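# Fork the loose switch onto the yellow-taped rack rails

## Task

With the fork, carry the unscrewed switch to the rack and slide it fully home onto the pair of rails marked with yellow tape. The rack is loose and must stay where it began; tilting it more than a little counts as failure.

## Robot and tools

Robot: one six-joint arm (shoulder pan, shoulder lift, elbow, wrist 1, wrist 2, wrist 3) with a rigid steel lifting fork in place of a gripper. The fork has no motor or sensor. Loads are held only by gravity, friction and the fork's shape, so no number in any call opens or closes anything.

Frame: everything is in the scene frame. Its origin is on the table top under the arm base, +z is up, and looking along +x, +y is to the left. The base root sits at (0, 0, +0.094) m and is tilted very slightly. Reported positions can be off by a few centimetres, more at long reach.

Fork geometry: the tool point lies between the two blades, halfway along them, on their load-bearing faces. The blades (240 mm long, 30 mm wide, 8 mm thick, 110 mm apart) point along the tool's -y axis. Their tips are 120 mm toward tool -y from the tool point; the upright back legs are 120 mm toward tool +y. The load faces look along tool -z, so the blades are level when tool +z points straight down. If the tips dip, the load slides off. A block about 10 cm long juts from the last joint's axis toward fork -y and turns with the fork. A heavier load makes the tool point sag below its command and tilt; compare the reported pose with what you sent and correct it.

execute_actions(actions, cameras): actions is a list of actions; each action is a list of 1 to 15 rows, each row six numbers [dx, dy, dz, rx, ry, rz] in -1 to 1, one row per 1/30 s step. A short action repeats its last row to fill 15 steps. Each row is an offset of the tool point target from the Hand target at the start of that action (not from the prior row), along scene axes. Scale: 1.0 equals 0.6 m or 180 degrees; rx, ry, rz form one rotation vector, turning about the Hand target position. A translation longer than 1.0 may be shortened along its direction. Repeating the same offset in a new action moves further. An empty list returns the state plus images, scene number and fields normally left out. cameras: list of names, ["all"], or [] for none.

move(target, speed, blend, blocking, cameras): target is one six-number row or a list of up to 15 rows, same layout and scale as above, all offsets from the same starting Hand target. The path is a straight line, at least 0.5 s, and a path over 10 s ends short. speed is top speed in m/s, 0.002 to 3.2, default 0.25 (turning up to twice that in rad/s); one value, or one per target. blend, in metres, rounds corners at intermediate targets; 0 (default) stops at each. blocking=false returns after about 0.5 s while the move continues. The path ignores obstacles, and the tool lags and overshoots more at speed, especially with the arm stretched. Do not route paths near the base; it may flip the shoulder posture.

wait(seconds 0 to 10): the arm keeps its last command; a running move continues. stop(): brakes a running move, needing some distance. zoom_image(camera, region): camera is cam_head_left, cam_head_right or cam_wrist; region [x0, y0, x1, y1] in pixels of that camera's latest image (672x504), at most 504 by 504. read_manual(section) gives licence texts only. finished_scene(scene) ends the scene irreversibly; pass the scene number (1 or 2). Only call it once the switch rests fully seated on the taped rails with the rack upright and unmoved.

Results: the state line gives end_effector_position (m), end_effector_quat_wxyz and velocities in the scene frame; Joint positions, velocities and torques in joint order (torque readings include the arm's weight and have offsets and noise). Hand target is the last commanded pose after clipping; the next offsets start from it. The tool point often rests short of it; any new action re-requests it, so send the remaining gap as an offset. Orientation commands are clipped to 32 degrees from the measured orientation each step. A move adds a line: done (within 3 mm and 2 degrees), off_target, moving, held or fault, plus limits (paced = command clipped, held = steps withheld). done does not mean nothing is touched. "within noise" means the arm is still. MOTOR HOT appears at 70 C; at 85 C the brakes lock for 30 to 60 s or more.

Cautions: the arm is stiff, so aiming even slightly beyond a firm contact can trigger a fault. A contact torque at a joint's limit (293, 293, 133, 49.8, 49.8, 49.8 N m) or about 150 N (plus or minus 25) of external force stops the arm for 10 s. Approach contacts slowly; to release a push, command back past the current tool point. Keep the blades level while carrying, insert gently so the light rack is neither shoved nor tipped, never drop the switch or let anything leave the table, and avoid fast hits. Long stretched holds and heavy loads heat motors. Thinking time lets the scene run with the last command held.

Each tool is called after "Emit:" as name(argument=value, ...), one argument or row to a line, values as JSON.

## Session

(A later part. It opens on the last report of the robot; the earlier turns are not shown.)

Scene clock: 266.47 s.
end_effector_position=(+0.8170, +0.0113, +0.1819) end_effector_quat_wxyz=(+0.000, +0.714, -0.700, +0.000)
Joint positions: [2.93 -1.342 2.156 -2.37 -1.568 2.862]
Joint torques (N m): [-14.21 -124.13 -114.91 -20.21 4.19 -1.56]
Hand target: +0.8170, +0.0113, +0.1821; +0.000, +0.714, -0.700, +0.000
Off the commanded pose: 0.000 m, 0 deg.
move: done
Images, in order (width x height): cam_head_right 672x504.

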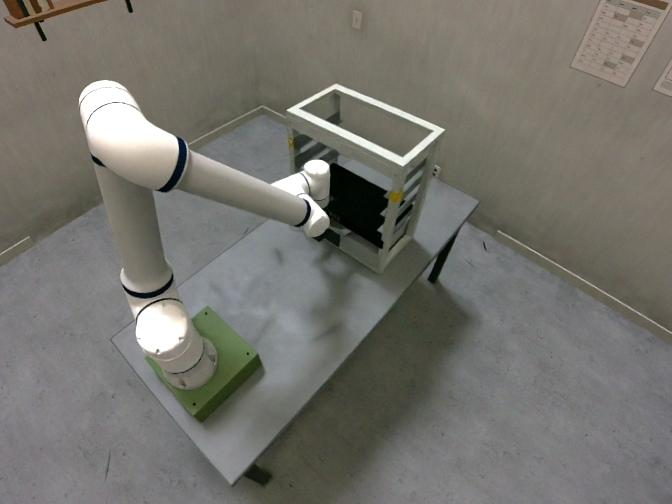

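Emit:
move(
  target=[
    [0, 0, -0.0125, 0, 0, 0],
    [0, 0, -0.0318, 0, 0, 0],
    [0.0667, 0.0014, -0.0318, 0, 0, 0],
    [0.0667, 0.0014, -0.018, 0, 0, 0],
    [0.0667, 0.0014, 0.004, 0, 0, 0],
  ],
  speed=[0.03, 0.05, 0.08, 0.05, 0.025],
  blend=[0.002, 0, 0, 0.002, 0],
  cameras=["all"],
)

Emit:
zoom_image(
  camera="cam_head_right",
  region=[290, 110, 450, 270],
)

Scene clock: 298.27 s.
end_effector_position=(+0.8570, +0.0122, +0.1844) end_effector_quat_wxyz=(+0.000, +0.714, -0.700, +0.000)
Joint positions: [2.946 -1.29 2.079 -2.345 -1.568 2.879]
Joint torques (N m): [-5.95 -131.15 -115.22 -18.28 3.12 -1.43]
Hand target: +0.8570, +0.0122, +0.1845; +0.000, +0.714, -0.700, +0.000
Off the commanded pose: 0.000 m, 0 deg.
move: done
camera_calibration:
cam_wrist: T_world_to_cam=[[0.00753569, -0.99962, -0.0265266, 0.0201207], [-0.93768, -0.0162801, 0.347119, 0.61115], [-0.347419, 0.0222577, -0.937446, 0.564702], [0, 0, 0, 1]] pos_world=[0.7691, 0.0174937, 0.31777]

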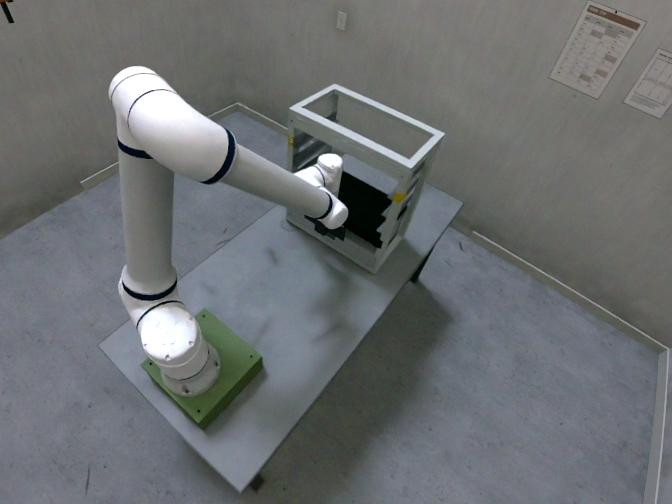

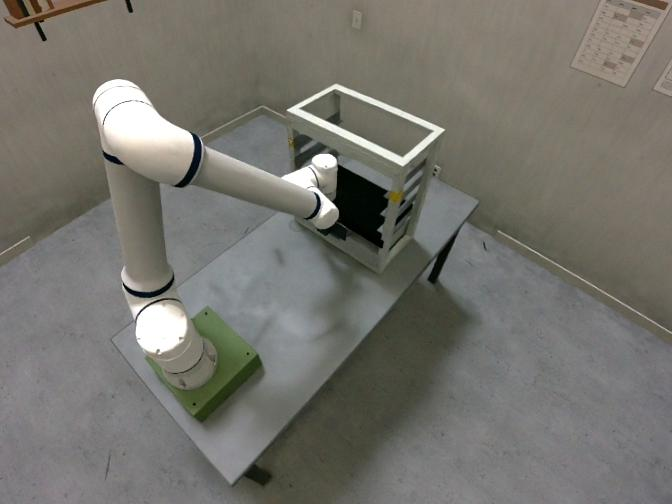

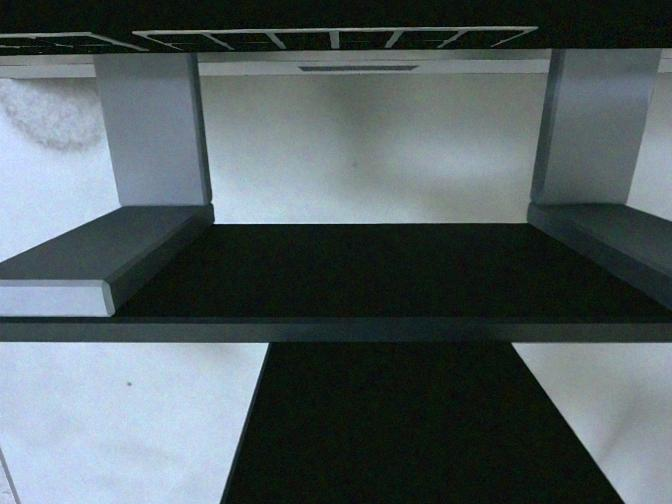

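Scaled by 3.150.

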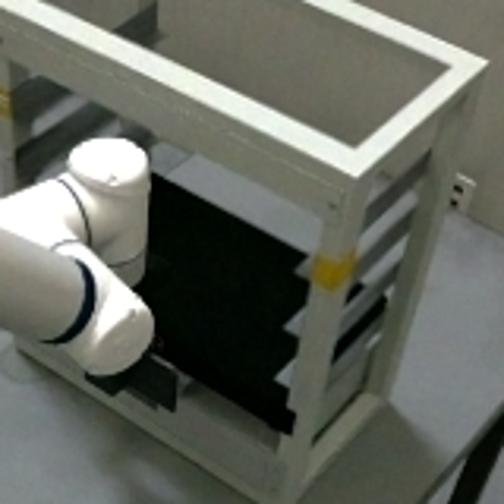

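Emit:
move(
  target=[-0.4999, -0.01047, 0, 0, 0, 0],
  speed=0.12,
  cameras=["all"],
)

Emit:
zoom_image(
  camera="cam_head_right",
  region=[250, 130, 430, 290],
)

Scene clock: 324.63 s.
end_effector_position=(+0.5572, +0.0059, +0.1845) end_effector_quat_wxyz=(+0.000, +0.714, -0.700, +0.000)
Joint positions: [2.745 -1.807 2.603 -2.352 -1.571 2.678]
Joint torques (N m): [-20.81 -59.69 -89.71 -17.48 5.18 -2.24]
Hand target: +0.5571, +0.0059, +0.1845; +0.000, +0.714, -0.700, +0.000
Off the commanded pose: 0.000 m, 0 deg.
move: done
camera_calibration:
cam_wrist: T_world_to_cam=[[0.00753569, -0.99962, -0.0265266, 0.0160849], [-0.93768, -0.0162801, 0.347119, 0.329897], [-0.347419, 0.0222577, -0.937446, 0.46078], [0, 0, 0, 1]] pos_world=[0.4693, 0.0111937, 0.31787]

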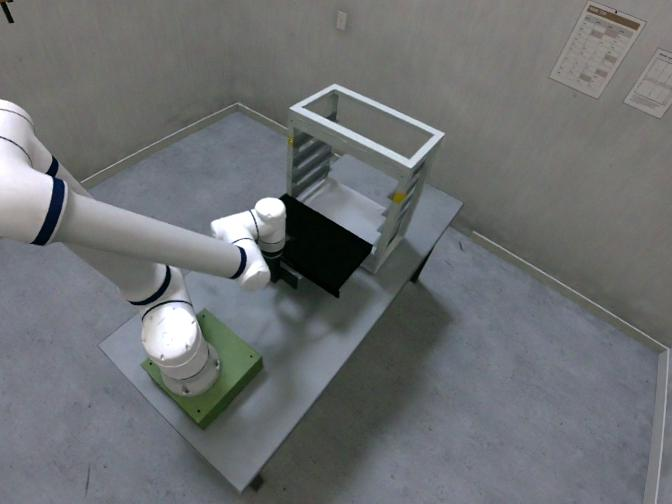

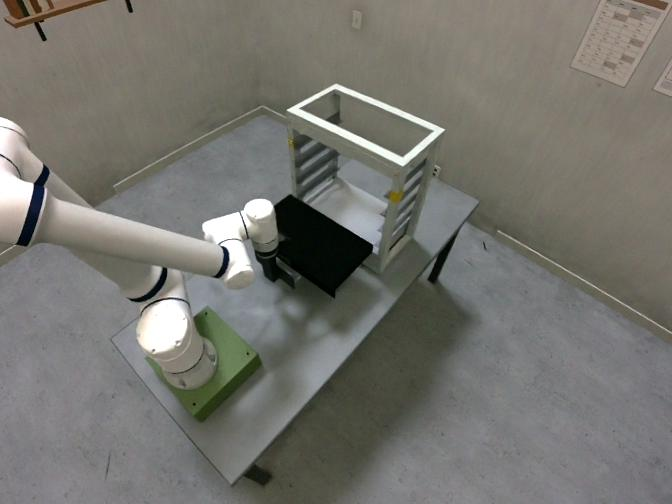

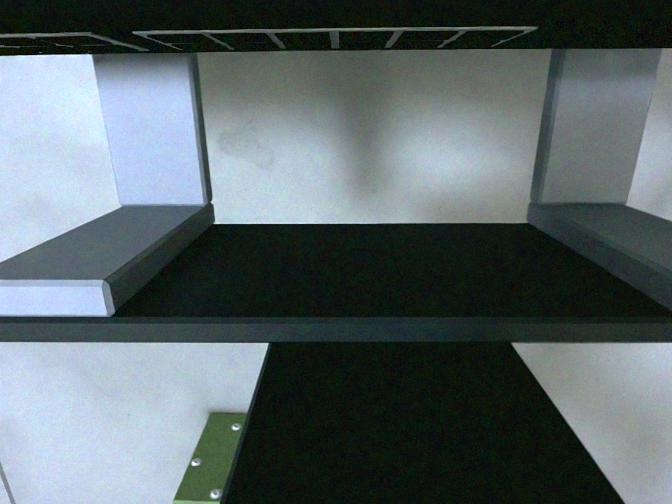

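Scaled by 2.800.

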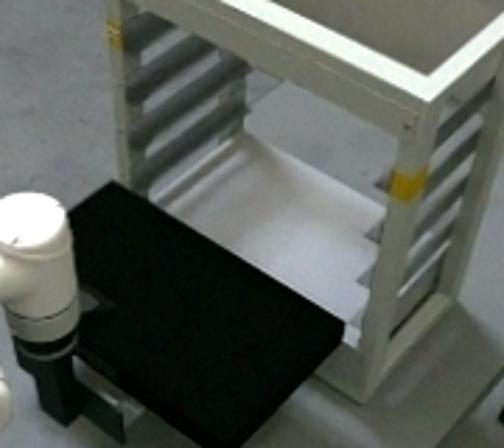

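Emit:
move(
  target=[0, 0, 0.4592, 0, 0, 0],
  speed=0.12,
  cameras=["all"],
)

Emit:
zoom_image(
  camera="cam_head_right",
  region=[250, 90, 430, 250],
)

Emit:
zoom_image(
  camera="cam_head_left",
  region=[250, 90, 430, 250],
)

Scene clock: 334.13 s.
end_effector_position=(+0.5571, +0.0059, +0.4599) end_effector_quat_wxyz=(+0.000, +0.714, -0.700, +0.000)
Joint positions: [2.744 -2.095 2.213 -1.674 -1.571 2.677]
Joint torques (N m): [-21 -47.52 -144.9 -17.46 2.43 -2.52]
Hand target: +0.5571, +0.0059, +0.4601; +0.000, +0.714, -0.700, +0.000
Off the commanded pose: 0.000 m, 0 deg.
move: done
camera_calibration:
cam_wrist: T_world_to_cam=[[0.0075961, -0.999616, -0.0266544, 0.0234392], [-0.937679, -0.0163812, 0.347116, 0.234115], [-0.34742, 0.0223565, -0.937443, 0.71888], [0, 0, 0, 1]] pos_world=[0.4691, 0.0111936, 0.593269]

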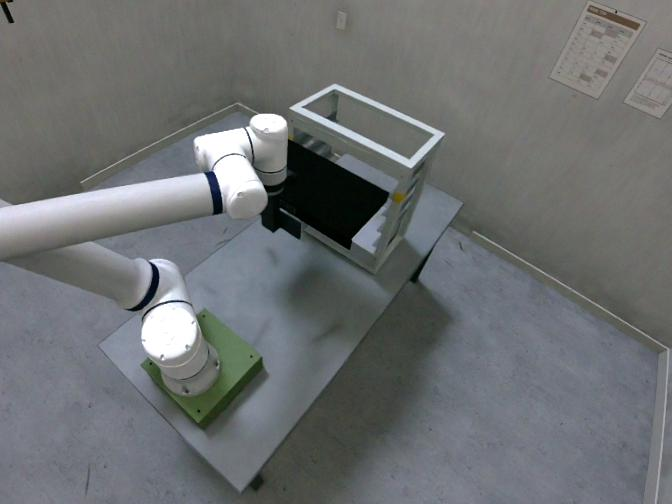

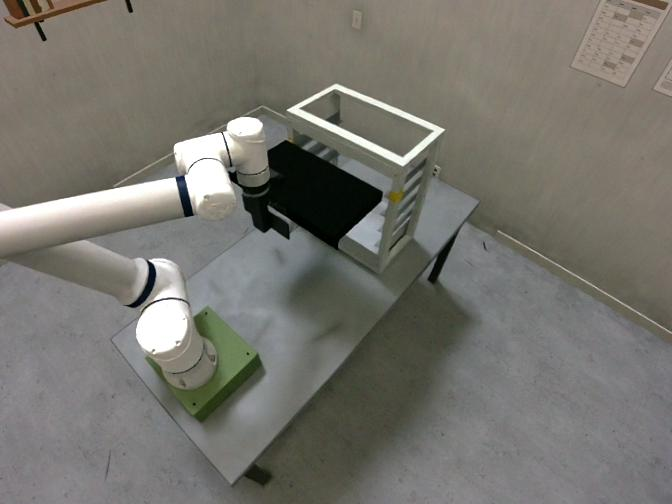

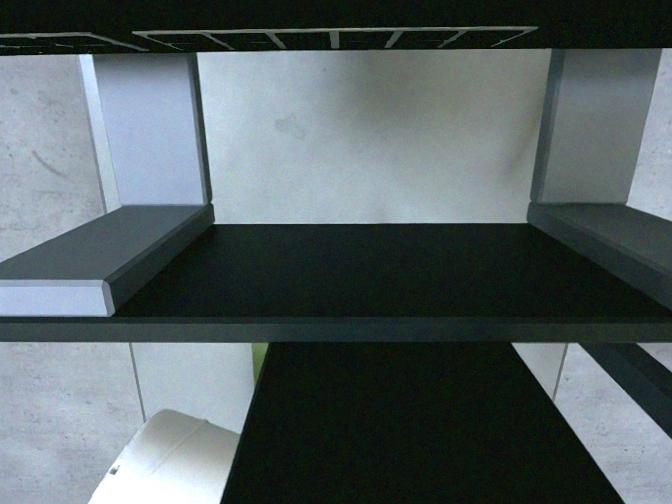

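Scaled by 2.800.

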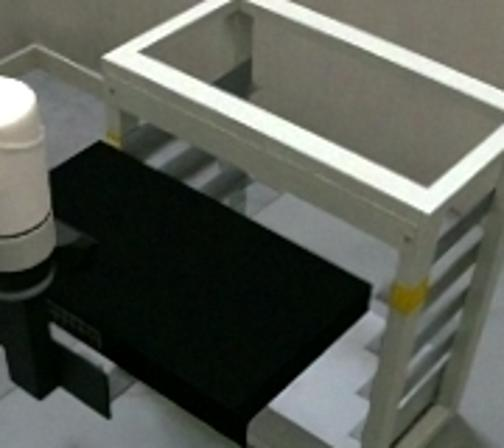

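Scaled by 2.800.

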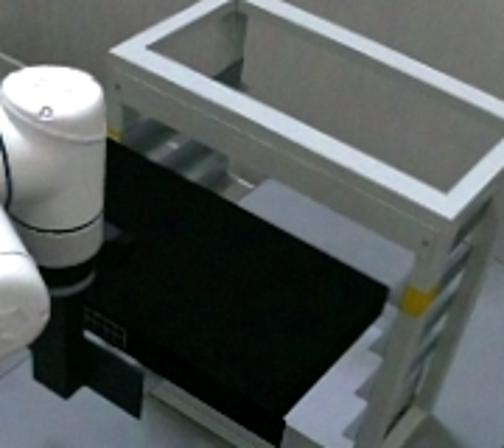

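Emit:
move(
  target=[0.1083, 0.00227, 0, 0, 0, 0],
  speed=0.08,
  cameras=["all"],
)

Emit:
zoom_image(
  camera="cam_head_right",
  region=[350, 150, 440, 240],
)

Emit:
zoom_image(
  camera="cam_head_left",
  region=[350, 150, 440, 240],
)

Scene clock: 345.40 s.
end_effector_position=(+0.6219, +0.0072, +0.4601) end_effector_quat_wxyz=(+0.000, +0.714, -0.700, +0.000)
Joint positions: [2.81 -1.957 2.142 -1.741 -1.57 2.743]
Joint torques (N m): [8.33 -32.71 -144.23 -22.74 1.93 3.29]
Hand target: +0.6220, +0.0072, +0.4601; +0.000, +0.714, -0.700, +0.000
Off the commanded pose: 0.000 m, 0 deg.
move: done
camera_calibration:
cam_wrist: T_world_to_cam=[[0.0075961, -0.999616, -0.0266544, 0.0243518], [-0.937679, -0.0163812, 0.347116, 0.29483], [-0.34742, 0.0223565, -0.937443, 0.741549], [0, 0, 0, 1]] pos_world=[0.5339, 0.0125936, 0.593469]

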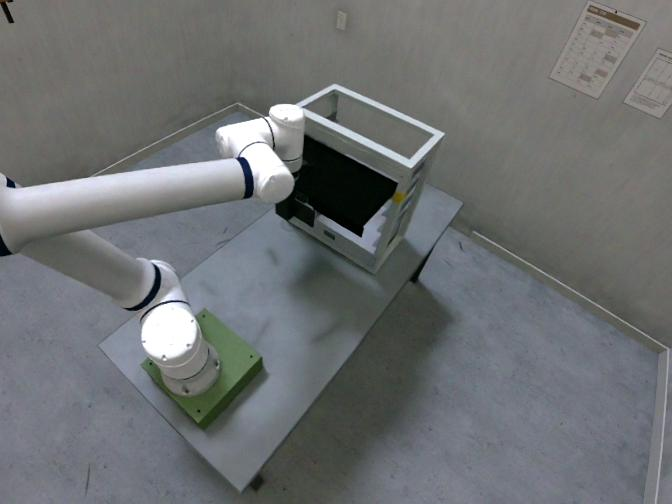

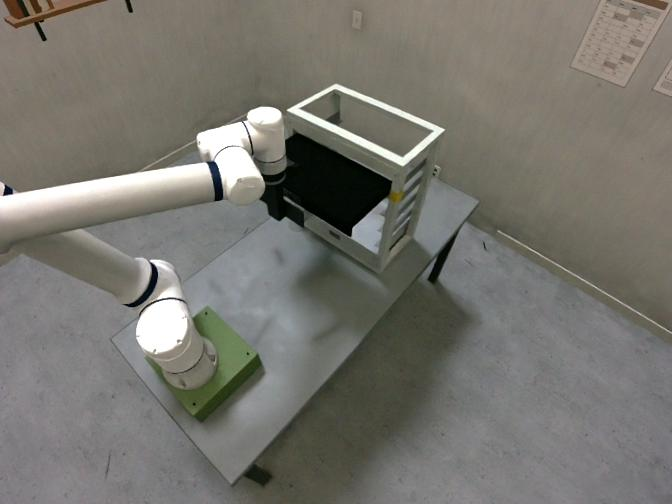

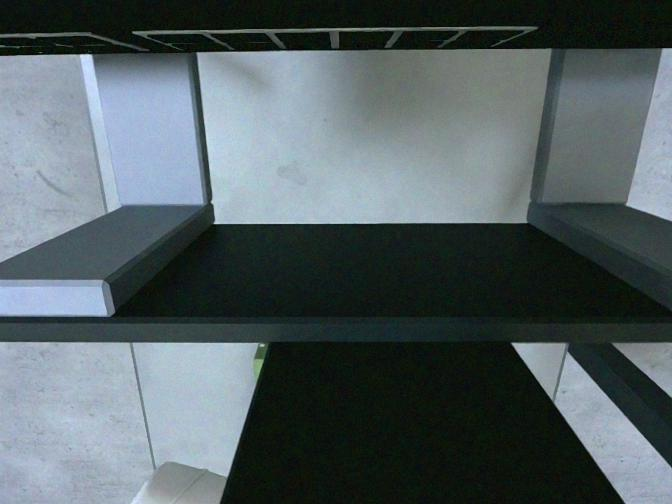

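Scaled by 5.600.

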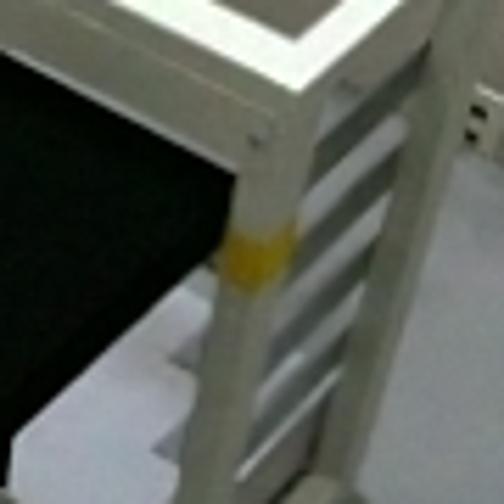

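Scaled by 5.600.

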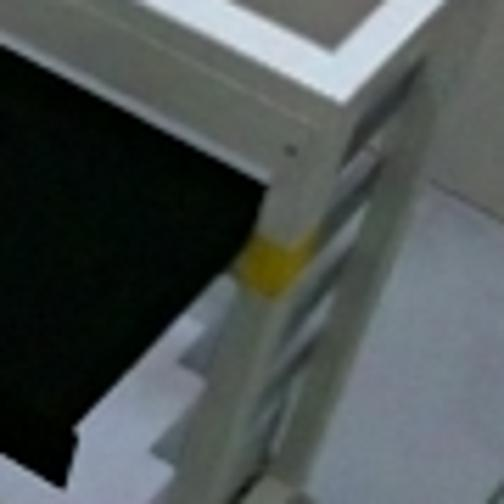

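Emit:
move(
  target=[0.3483, 0.0073, 0, 0, 0, 0],
  speed=0.1,
  cameras=["all"],
)

Emit:
zoom_image(
  camera="cam_head_right",
  region=[290, 90, 450, 250],
)

Emit:
zoom_image(
  camera="cam_head_left",
  region=[290, 90, 450, 250],
)

Scene clock: 350.83 s.
end_effector_position=(+0.8308, +0.0116, +0.4601) end_effector_quat_wxyz=(+0.000, +0.714, -0.700, +0.000)
Joint positions: [2.934 -1.572 1.844 -1.828 -1.568 2.867]
Joint torques (N m): [8.69 -85.25 -141.76 -18.38 1.18 3.67]
Hand target: +0.8310, +0.0116, +0.4601; +0.000, +0.714, -0.700, +0.000
Off the commanded pose: 0.000 m, 0 deg.
move: done
camera_calibration:
cam_wrist: T_world_to_cam=[[0.0075978, -0.999616, -0.0266537, 0.0270609], [-0.937712, -0.0163804, 0.347028, 0.490952], [-0.347331, 0.0223568, -0.937476, 0.814018], [0, 0, 0, 1]] pos_world=[0.7429, 0.0168936, 0.593469]

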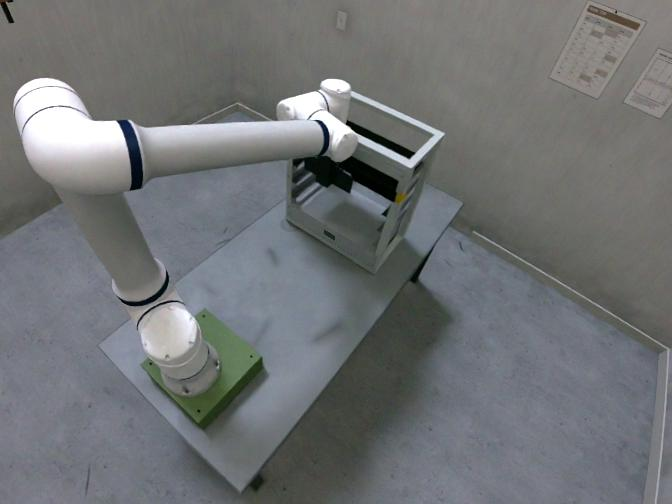

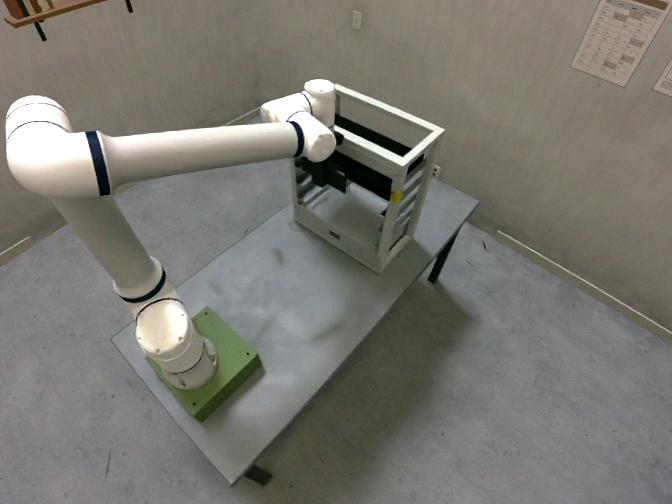

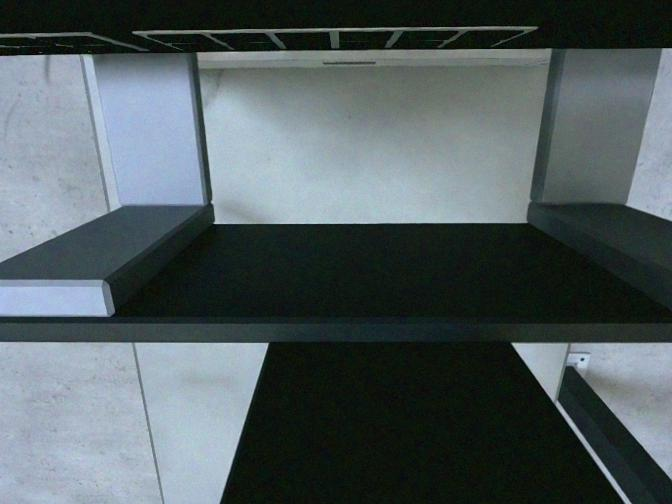

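Scaled by 3.150.

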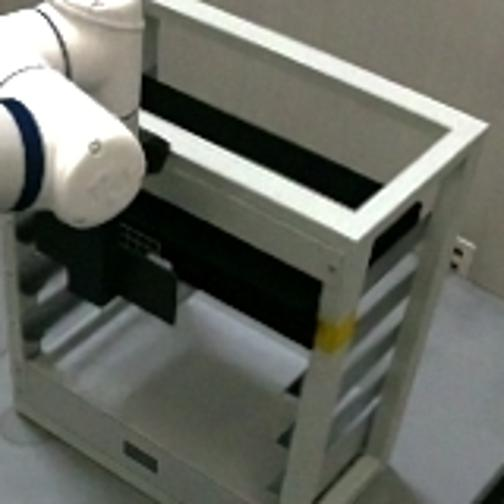

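Scaled by 3.150.

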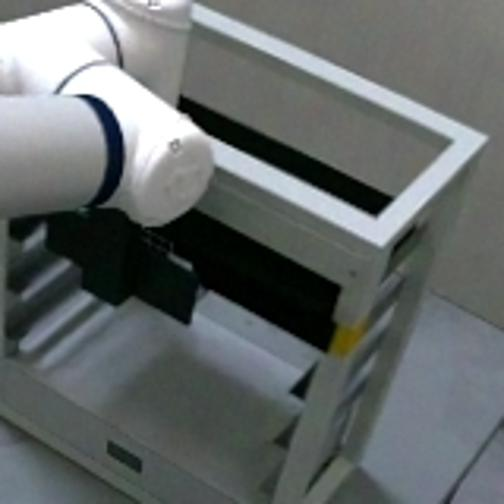

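Emit:
move(
  target=[
    [0, 0, -0.0275, 0, 0, 0],
    [0, 0, -0.0502, 0, 0, 0],
    [-0.05, -0.00105, -0.0502, 0, 0, 0],
    [-0.05, -0.00105, -0.0385, 0, 0, 0],
    [-0.05, -0.00105, -0.0252, 0, 0, 0],
  ],
  speed=[0.05, 0.03, 0.08, 0.04, 0.02],
  blend=[0.002, 0, 0, 0.001, 0],
  cameras=["all"],
)

Emit:
zoom_image(
  camera="cam_head_right",
  region=[290, 90, 450, 250],
)

Scene clock: 364.43 s.
end_effector_position=(+0.8010, +0.0110, +0.4446) end_effector_quat_wxyz=(+0.000, +0.714, -0.700, +0.000) end_effector_velocity=(+0.002, +0.000, +0.005) end_effector_angular_velocity=(-0.001, -0.006, +0.000)
Joint positions: [2.921 -1.616 1.913 -1.853 -1.568 2.854]
Joint velocities: [0 -0.001 -0.005 0 0 0]
Joint torques (N m): [-21.26 -107.59 -140.59 -19.29 3.88 -1.53]
Hand target: +0.8010, +0.0110, +0.4449; +0.000, +0.714, -0.700, +0.000
Off the commanded pose: 0.000 m, 0 deg.
move: done
camera_calibration:
cam_wrist: T_world_to_cam=[[0.00762131, -0.999618, -0.0265626, 0.0262051], [-0.937569, -0.01638, 0.347414, 0.468053], [-0.347717, 0.0222565, -0.937335, 0.789345], [0, 0, 0, 1]] pos_world=[0.713101, 0.0162938, 0.577969]

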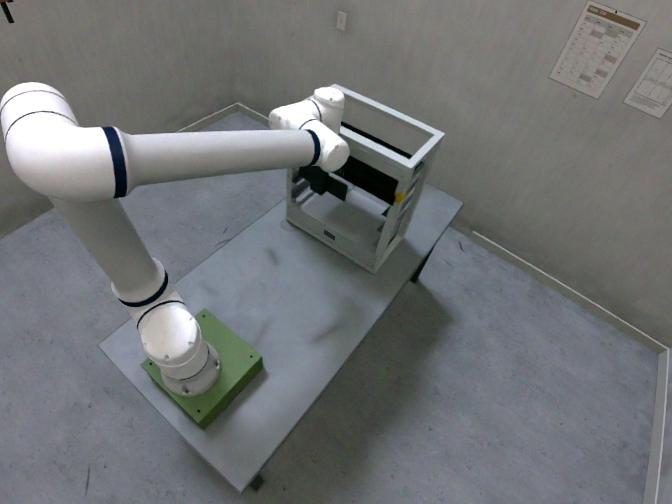

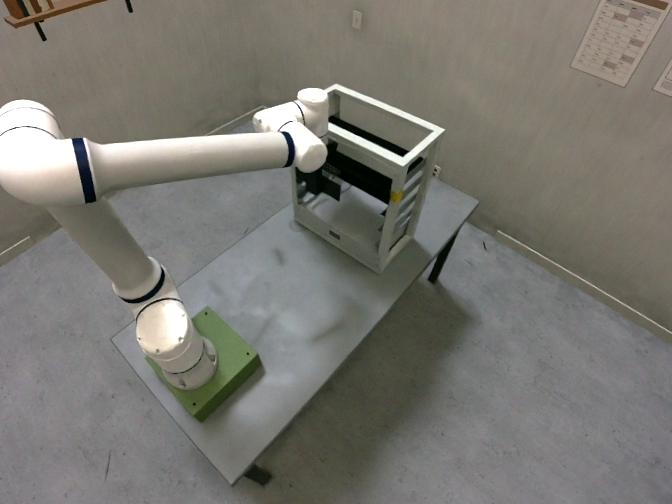

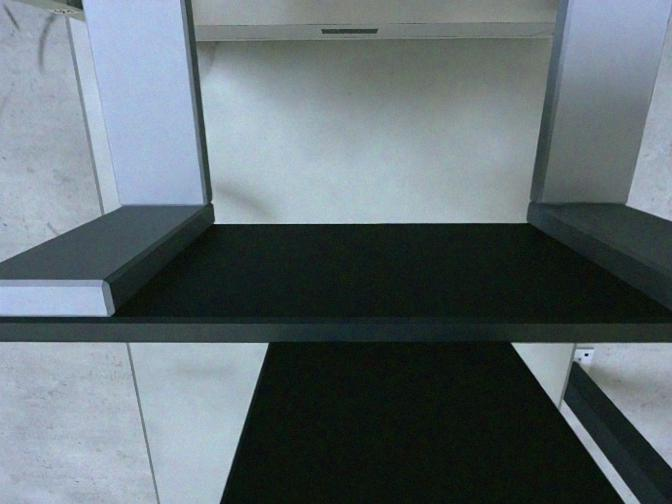

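Scaled by 3.150.

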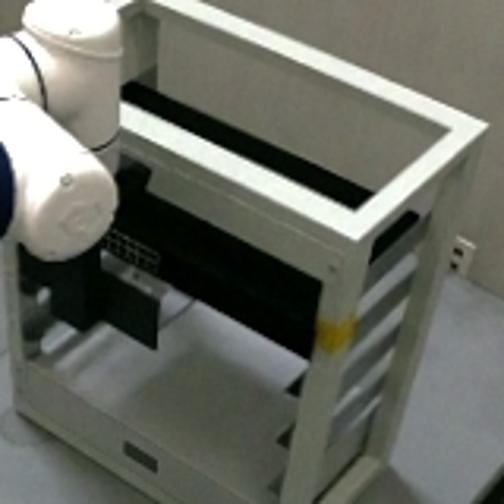

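Emit:
move(
  target=[0.05, 0.00105, 0, 0, 0, 0],
  speed=0.03,
  cameras=["all"],
)

Emit:
zoom_image(
  camera="cam_head_right",
  region=[290, 90, 450, 250],
)

Emit:
zoom_image(
  camera="cam_head_left",
  region=[290, 90, 450, 250],
)

Scene clock: 370.53 s.
end_effector_position=(+0.8308, +0.0116, +0.4449) end_effector_quat_wxyz=(+0.000, +0.714, -0.700, +0.000)
Joint positions: [2.934 -1.565 1.864 -1.855 -1.568 2.867]
Joint torques (N m): [8.1 -83.03 -148.19 -22.41 3.21 3.41]
Hand target: +0.8310, +0.0116, +0.4449; +0.000, +0.714, -0.700, +0.000
Off the commanded pose: 0.000 m, 0 deg.
move: done
camera_calibration:
cam_wrist: T_world_to_cam=[[0.0075961, -0.999616, -0.0266544, 0.02666], [-0.937679, -0.0163812, 0.347116, 0.496117], [-0.34742, 0.0223565, -0.937443, 0.799909], [0, 0, 0, 1]] pos_world=[0.7429, 0.0168936, 0.578369]

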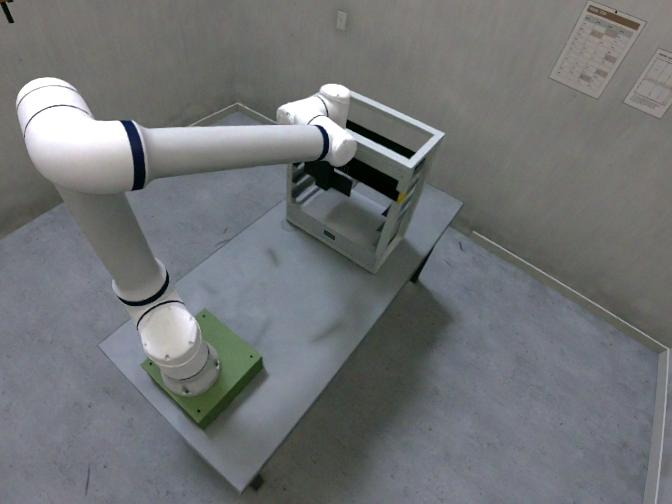

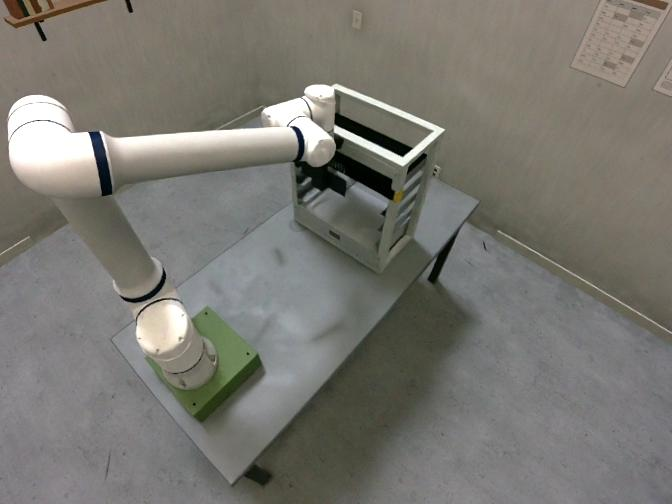

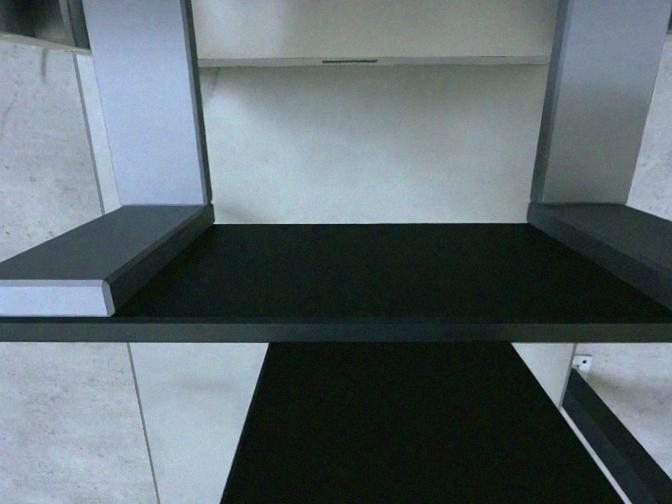

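Scaled by 3.150.

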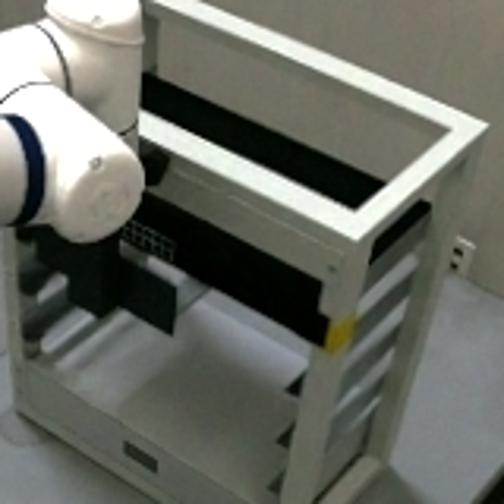

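Scaled by 3.150.

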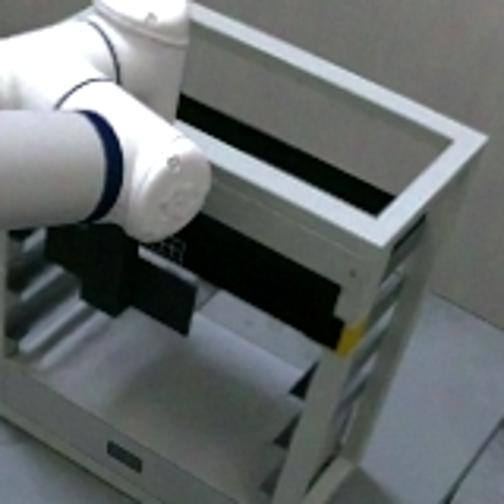

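Emit:
move(
  target=[0.005, 0.0001, 0, 0, 0, 0],
  speed=0.02,
  cameras=["cam_head_left", "cam_head_right"],
)

Emit:
zoom_image(
  camera="cam_head_right",
  region=[370, 160, 430, 220],
)

Emit:
zoom_image(
  camera="cam_head_left",
  region=[370, 160, 430, 220],
)

Scene clock: 379.57 s.
end_effector_position=(+0.8339, +0.0117, +0.4449) end_effector_quat_wxyz=(+0.000, +0.714, -0.700, +0.000)
Joint positions: [2.935 -1.56 1.859 -1.855 -1.568 2.868]
Joint torques (N m): [8.43 -84.92 -148.98 -24.4 2.54 3.71]
Hand target: +0.8340, +0.0117, +0.4449; +0.000, +0.714, -0.700, +0.000
Off the commanded pose: 0.000 m, 0 deg.
move: done
Images, in order (width x height): cam_head_left 672x504, cam_head_right 672x504.

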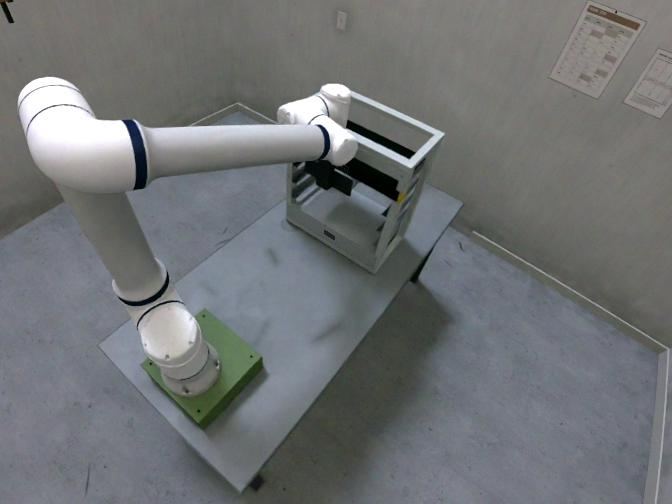

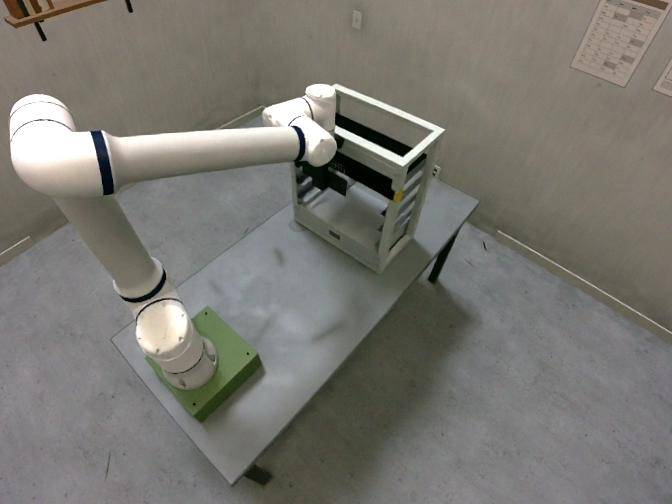

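Scaled by 8.400.

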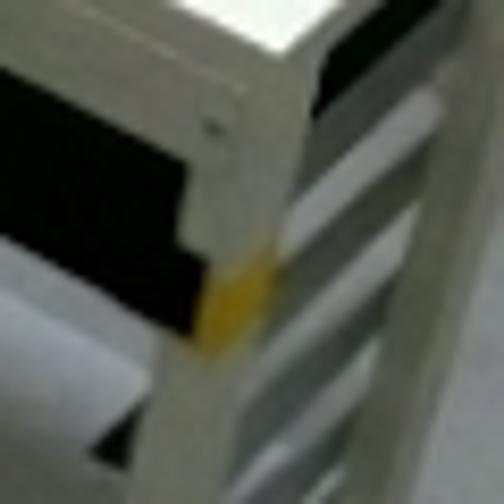

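Scaled by 8.400.

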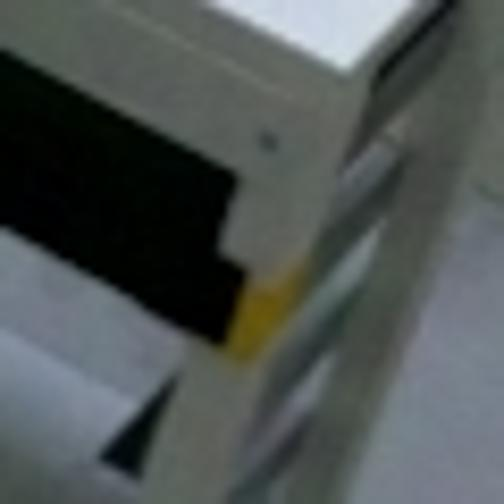

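Emit:
move(
  target=[
    [0, 0, -0.0265, 0, 0, 0],
    [-0.3133, -0.00656, -0.0265, 0, 0, 0],
    [-0.3133, -0.00656, 0.0335, 0, 0, 0],
  ],
  speed=[0.025, 0.15, 0.1],
  blend=[0, 0.003, 0],
  cameras=["cam_head_left", "cam_head_right"],
)

Emit:
zoom_image(
  camera="cam_head_right",
  region=[280, 90, 440, 250],
)

Emit:
zoom_image(
  camera="cam_head_left",
  region=[280, 90, 440, 250],
)

Scene clock: 406.03 s.
end_effector_position=(+0.6461, +0.0077, +0.4649) end_effector_quat_wxyz=(+0.000, +0.714, -0.700, +0.000)
Joint positions: [2.83 -1.91 2.105 -1.751 -1.569 2.763]
Joint torques (N m): [-21.74 -41.42 -100.03 -5.57 2.09 -2.29]
Hand target: +0.6460, +0.0077, +0.4650; +0.000, +0.714, -0.700, +0.000
Off the commanded pose: 0.000 m, 0 deg.
move: done
Images, in order (width x height): cam_head_left 672x504, cam_head_right 672x504.

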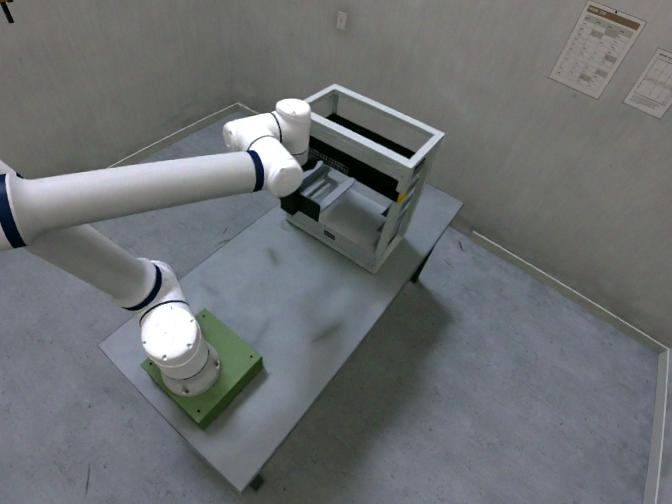

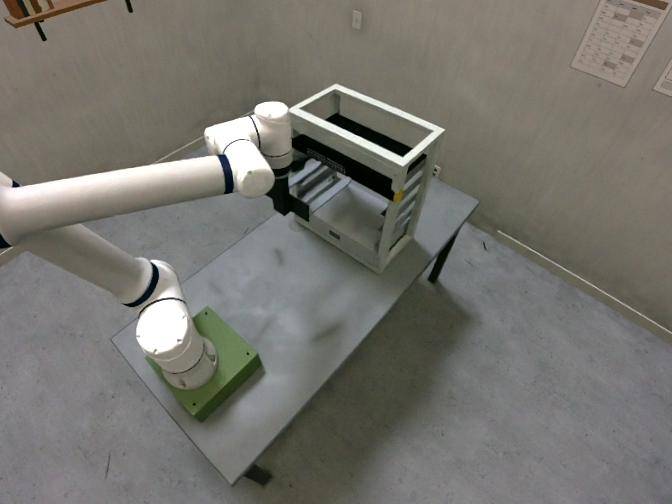

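Scaled by 3.150.

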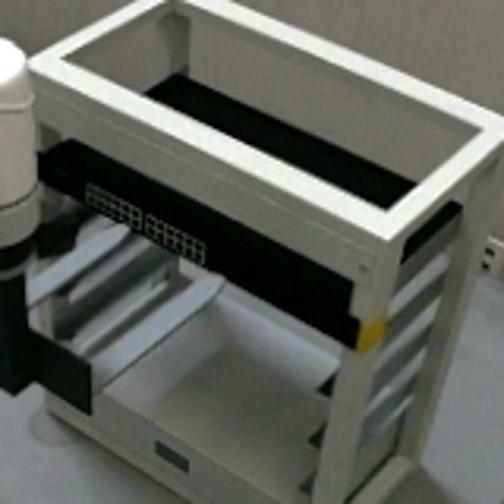

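Scaled by 3.150.

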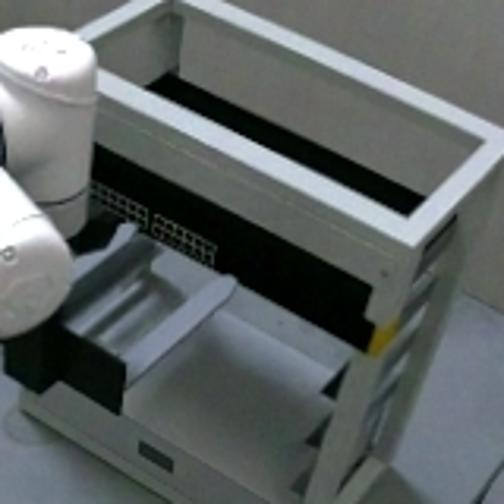

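Emit:
move(
  target=[0.0208, 0.00044, 0, 0, 0, 0],
  speed=0.04,
)

Emit:
move(
  target=[0.0025, 0.00005, 0, 0, 0, 0],
  speed=0.01,
)

Scene clock: 409.97 s.
end_effector_position=(+0.6583, +0.0080, +0.4650) end_effector_quat_wxyz=(+0.000, +0.714, -0.700, +0.000)
Joint positions: [2.839 -1.885 2.09 -1.76 -1.569 2.772]
Joint torques (N m): [7.45 -17.66 -99.68 -10.14 1.92 3.52]
Hand target: +0.6585, +0.0080, +0.4650; +0.000, +0.714, -0.700, +0.000
Off the commanded pose: 0.000 m, 0 deg.
move: done

Scene clock: 410.67 s.
end_effector_position=(+0.6600, +0.0080, +0.4650) end_effector_quat_wxyz=(+0.000, +0.714, -0.700, +0.000)
Joint positions: [2.84 -1.882 2.087 -1.761 -1.569 2.773]
Joint torques (N m): [9.5 -15.13 -101.5 -10.15 1.99 3.71]
Hand target: +0.6600, +0.0080, +0.4650; +0.000, +0.714, -0.700, +0.000
Off the commanded pose: 0.000 m, 0 deg.
move: done

Emit:
move(
  target=[0.0025, 0.00005, 0, 0, 0, 0],
  speed=0.01,
)

Scene clock: 413.07 s.
end_effector_position=(+0.6615, +0.0081, +0.4650) end_effector_quat_wxyz=(+0.000, +0.714, -0.700, +0.000)
Joint positions: [2.841 -1.879 2.086 -1.762 -1.569 2.774]
Joint torques (N m): [8.86 -17.69 -100.76 -10.34 2.15 3.42]
Hand target: +0.6615, +0.0081, +0.4650; +0.000, +0.714, -0.700, +0.000
Off the commanded pose: 0.000 m, 0 deg.
move: done

Emit:
move(
  target=[0.0025, 0.00005, 0, 0, 0, 0],
  speed=0.01,
)

Scene clock: 414.90 s.
end_effector_position=(+0.6630, +0.0081, +0.4650) end_effector_quat_wxyz=(+0.000, +0.714, -0.700, +0.000)
Joint positions: [2.843 -1.876 2.084 -1.763 -1.569 2.775]
Joint torques (N m): [8.32 -17.71 -100.54 -10.3 2.03 3.47]
Hand target: +0.6630, +0.0081, +0.4650; +0.000, +0.714, -0.700, +0.000
Off the commanded pose: 0.000 m, 0 deg.
move: done

Emit:
move(
  target=[0.0025, 0.00005, 0, 0, 0, 0],
  speed=0.01,
)

Scene clock: 417.73 s.
end_effector_position=(+0.6645, +0.0081, +0.4650) end_effector_quat_wxyz=(+0.000, +0.714, -0.700, +0.000)
Joint positions: [2.844 -1.874 2.082 -1.764 -1.569 2.777]
Joint torques (N m): [9.5 -17.61 -100.68 -10.35 2 3.54]
Hand target: +0.6645, +0.0081, +0.4650; +0.000, +0.714, -0.700, +0.000
Off the commanded pose: 0.000 m, 0 deg.
move: done

Emit:
move(
  target=[0.0025, 0.00005, 0, 0, 0, 0],
  speed=0.01,
)

Scene clock: 420.33 s.
end_effector_position=(+0.6659, +0.0082, +0.4650) end_effector_quat_wxyz=(+0.000, +0.714, -0.700, +0.000)
Joint positions: [2.845 -1.871 2.08 -1.765 -1.569 2.778]
Joint torques (N m): [9.37 -6.01 -109.4 -18.08 2.38 4.56]
Hand target: +0.6660, +0.0081, +0.4650; +0.000, +0.714, -0.700, +0.000
Off the commanded pose: 0.000 m, 0 deg.
move: done

Emit:
move(
  target=[0.00117, 0.00002, 0, 0, 0, 0],
  speed=0.01,
)

Scene clock: 423.80 s.
end_effector_position=(+0.6667, +0.0082, +0.4651) end_effector_quat_wxyz=(+0.000, +0.714, -0.700, +0.000)
Joint positions: [2.845 -1.869 2.079 -1.765 -1.569 2.778]
Joint torques (N m): [8.33 14.52 -118.65 -26.66 4.75 6.11]
Hand target: +0.6667, +0.0082, +0.4650; +0.000, +0.714, -0.700, +0.000
Off the commanded pose: 0.000 m, 0 deg.
move: done

Emit:
move(
  target=[-0.18, -0.0038, 0, 0, 0, 0],
  speed=0.15,
  cameras=["cam_head_left", "cam_head_right"],
)

Emit:
zoom_image(
  camera="cam_head_right",
  region=[280, 90, 440, 280],
)

Scene clock: 428.43 s.
end_effector_position=(+0.5589, +0.0059, +0.4650) end_effector_quat_wxyz=(+0.000, +0.714, -0.700, +0.000)
Joint positions: [2.746 -2.092 2.203 -1.666 -1.571 2.679]
Joint torques (N m): [-21.25 -25.55 -76.95 -5.36 2.15 -2.06]
Hand target: +0.5587, +0.0059, +0.4650; +0.000, +0.714, -0.700, +0.000
Off the commanded pose: 0.000 m, 0 deg.
move: done
Images, in order (width x height): cam_head_left 672x504, cam_head_right 672x504.

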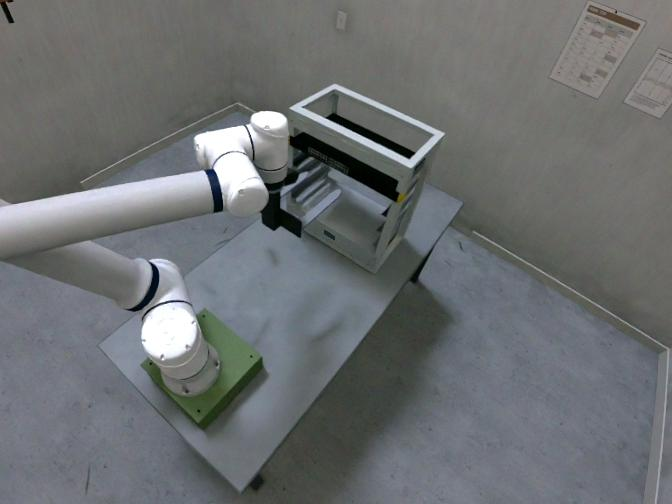

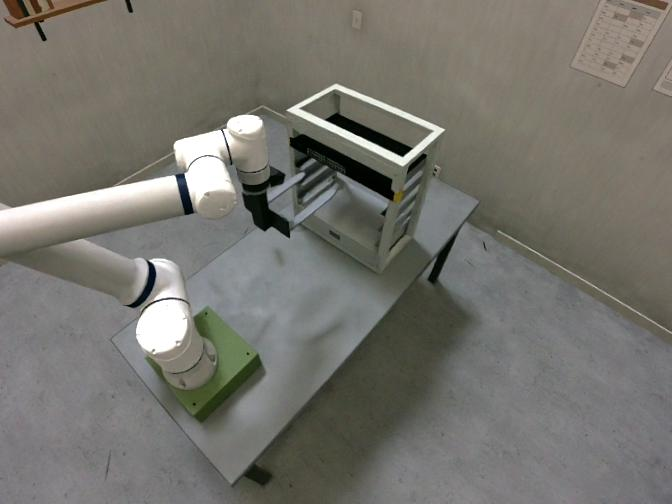

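Scaled by 2.653.

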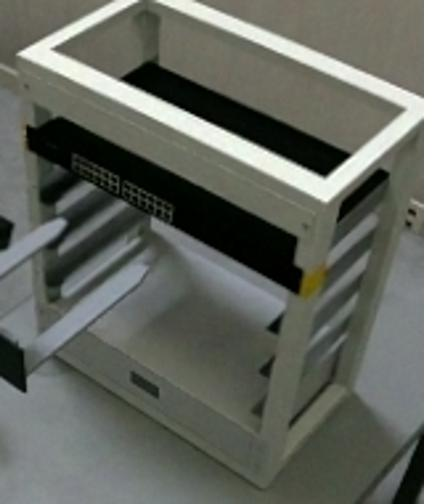

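Emit:
finished_scene(
  scene=2,
)

The scene is finished: the task was done.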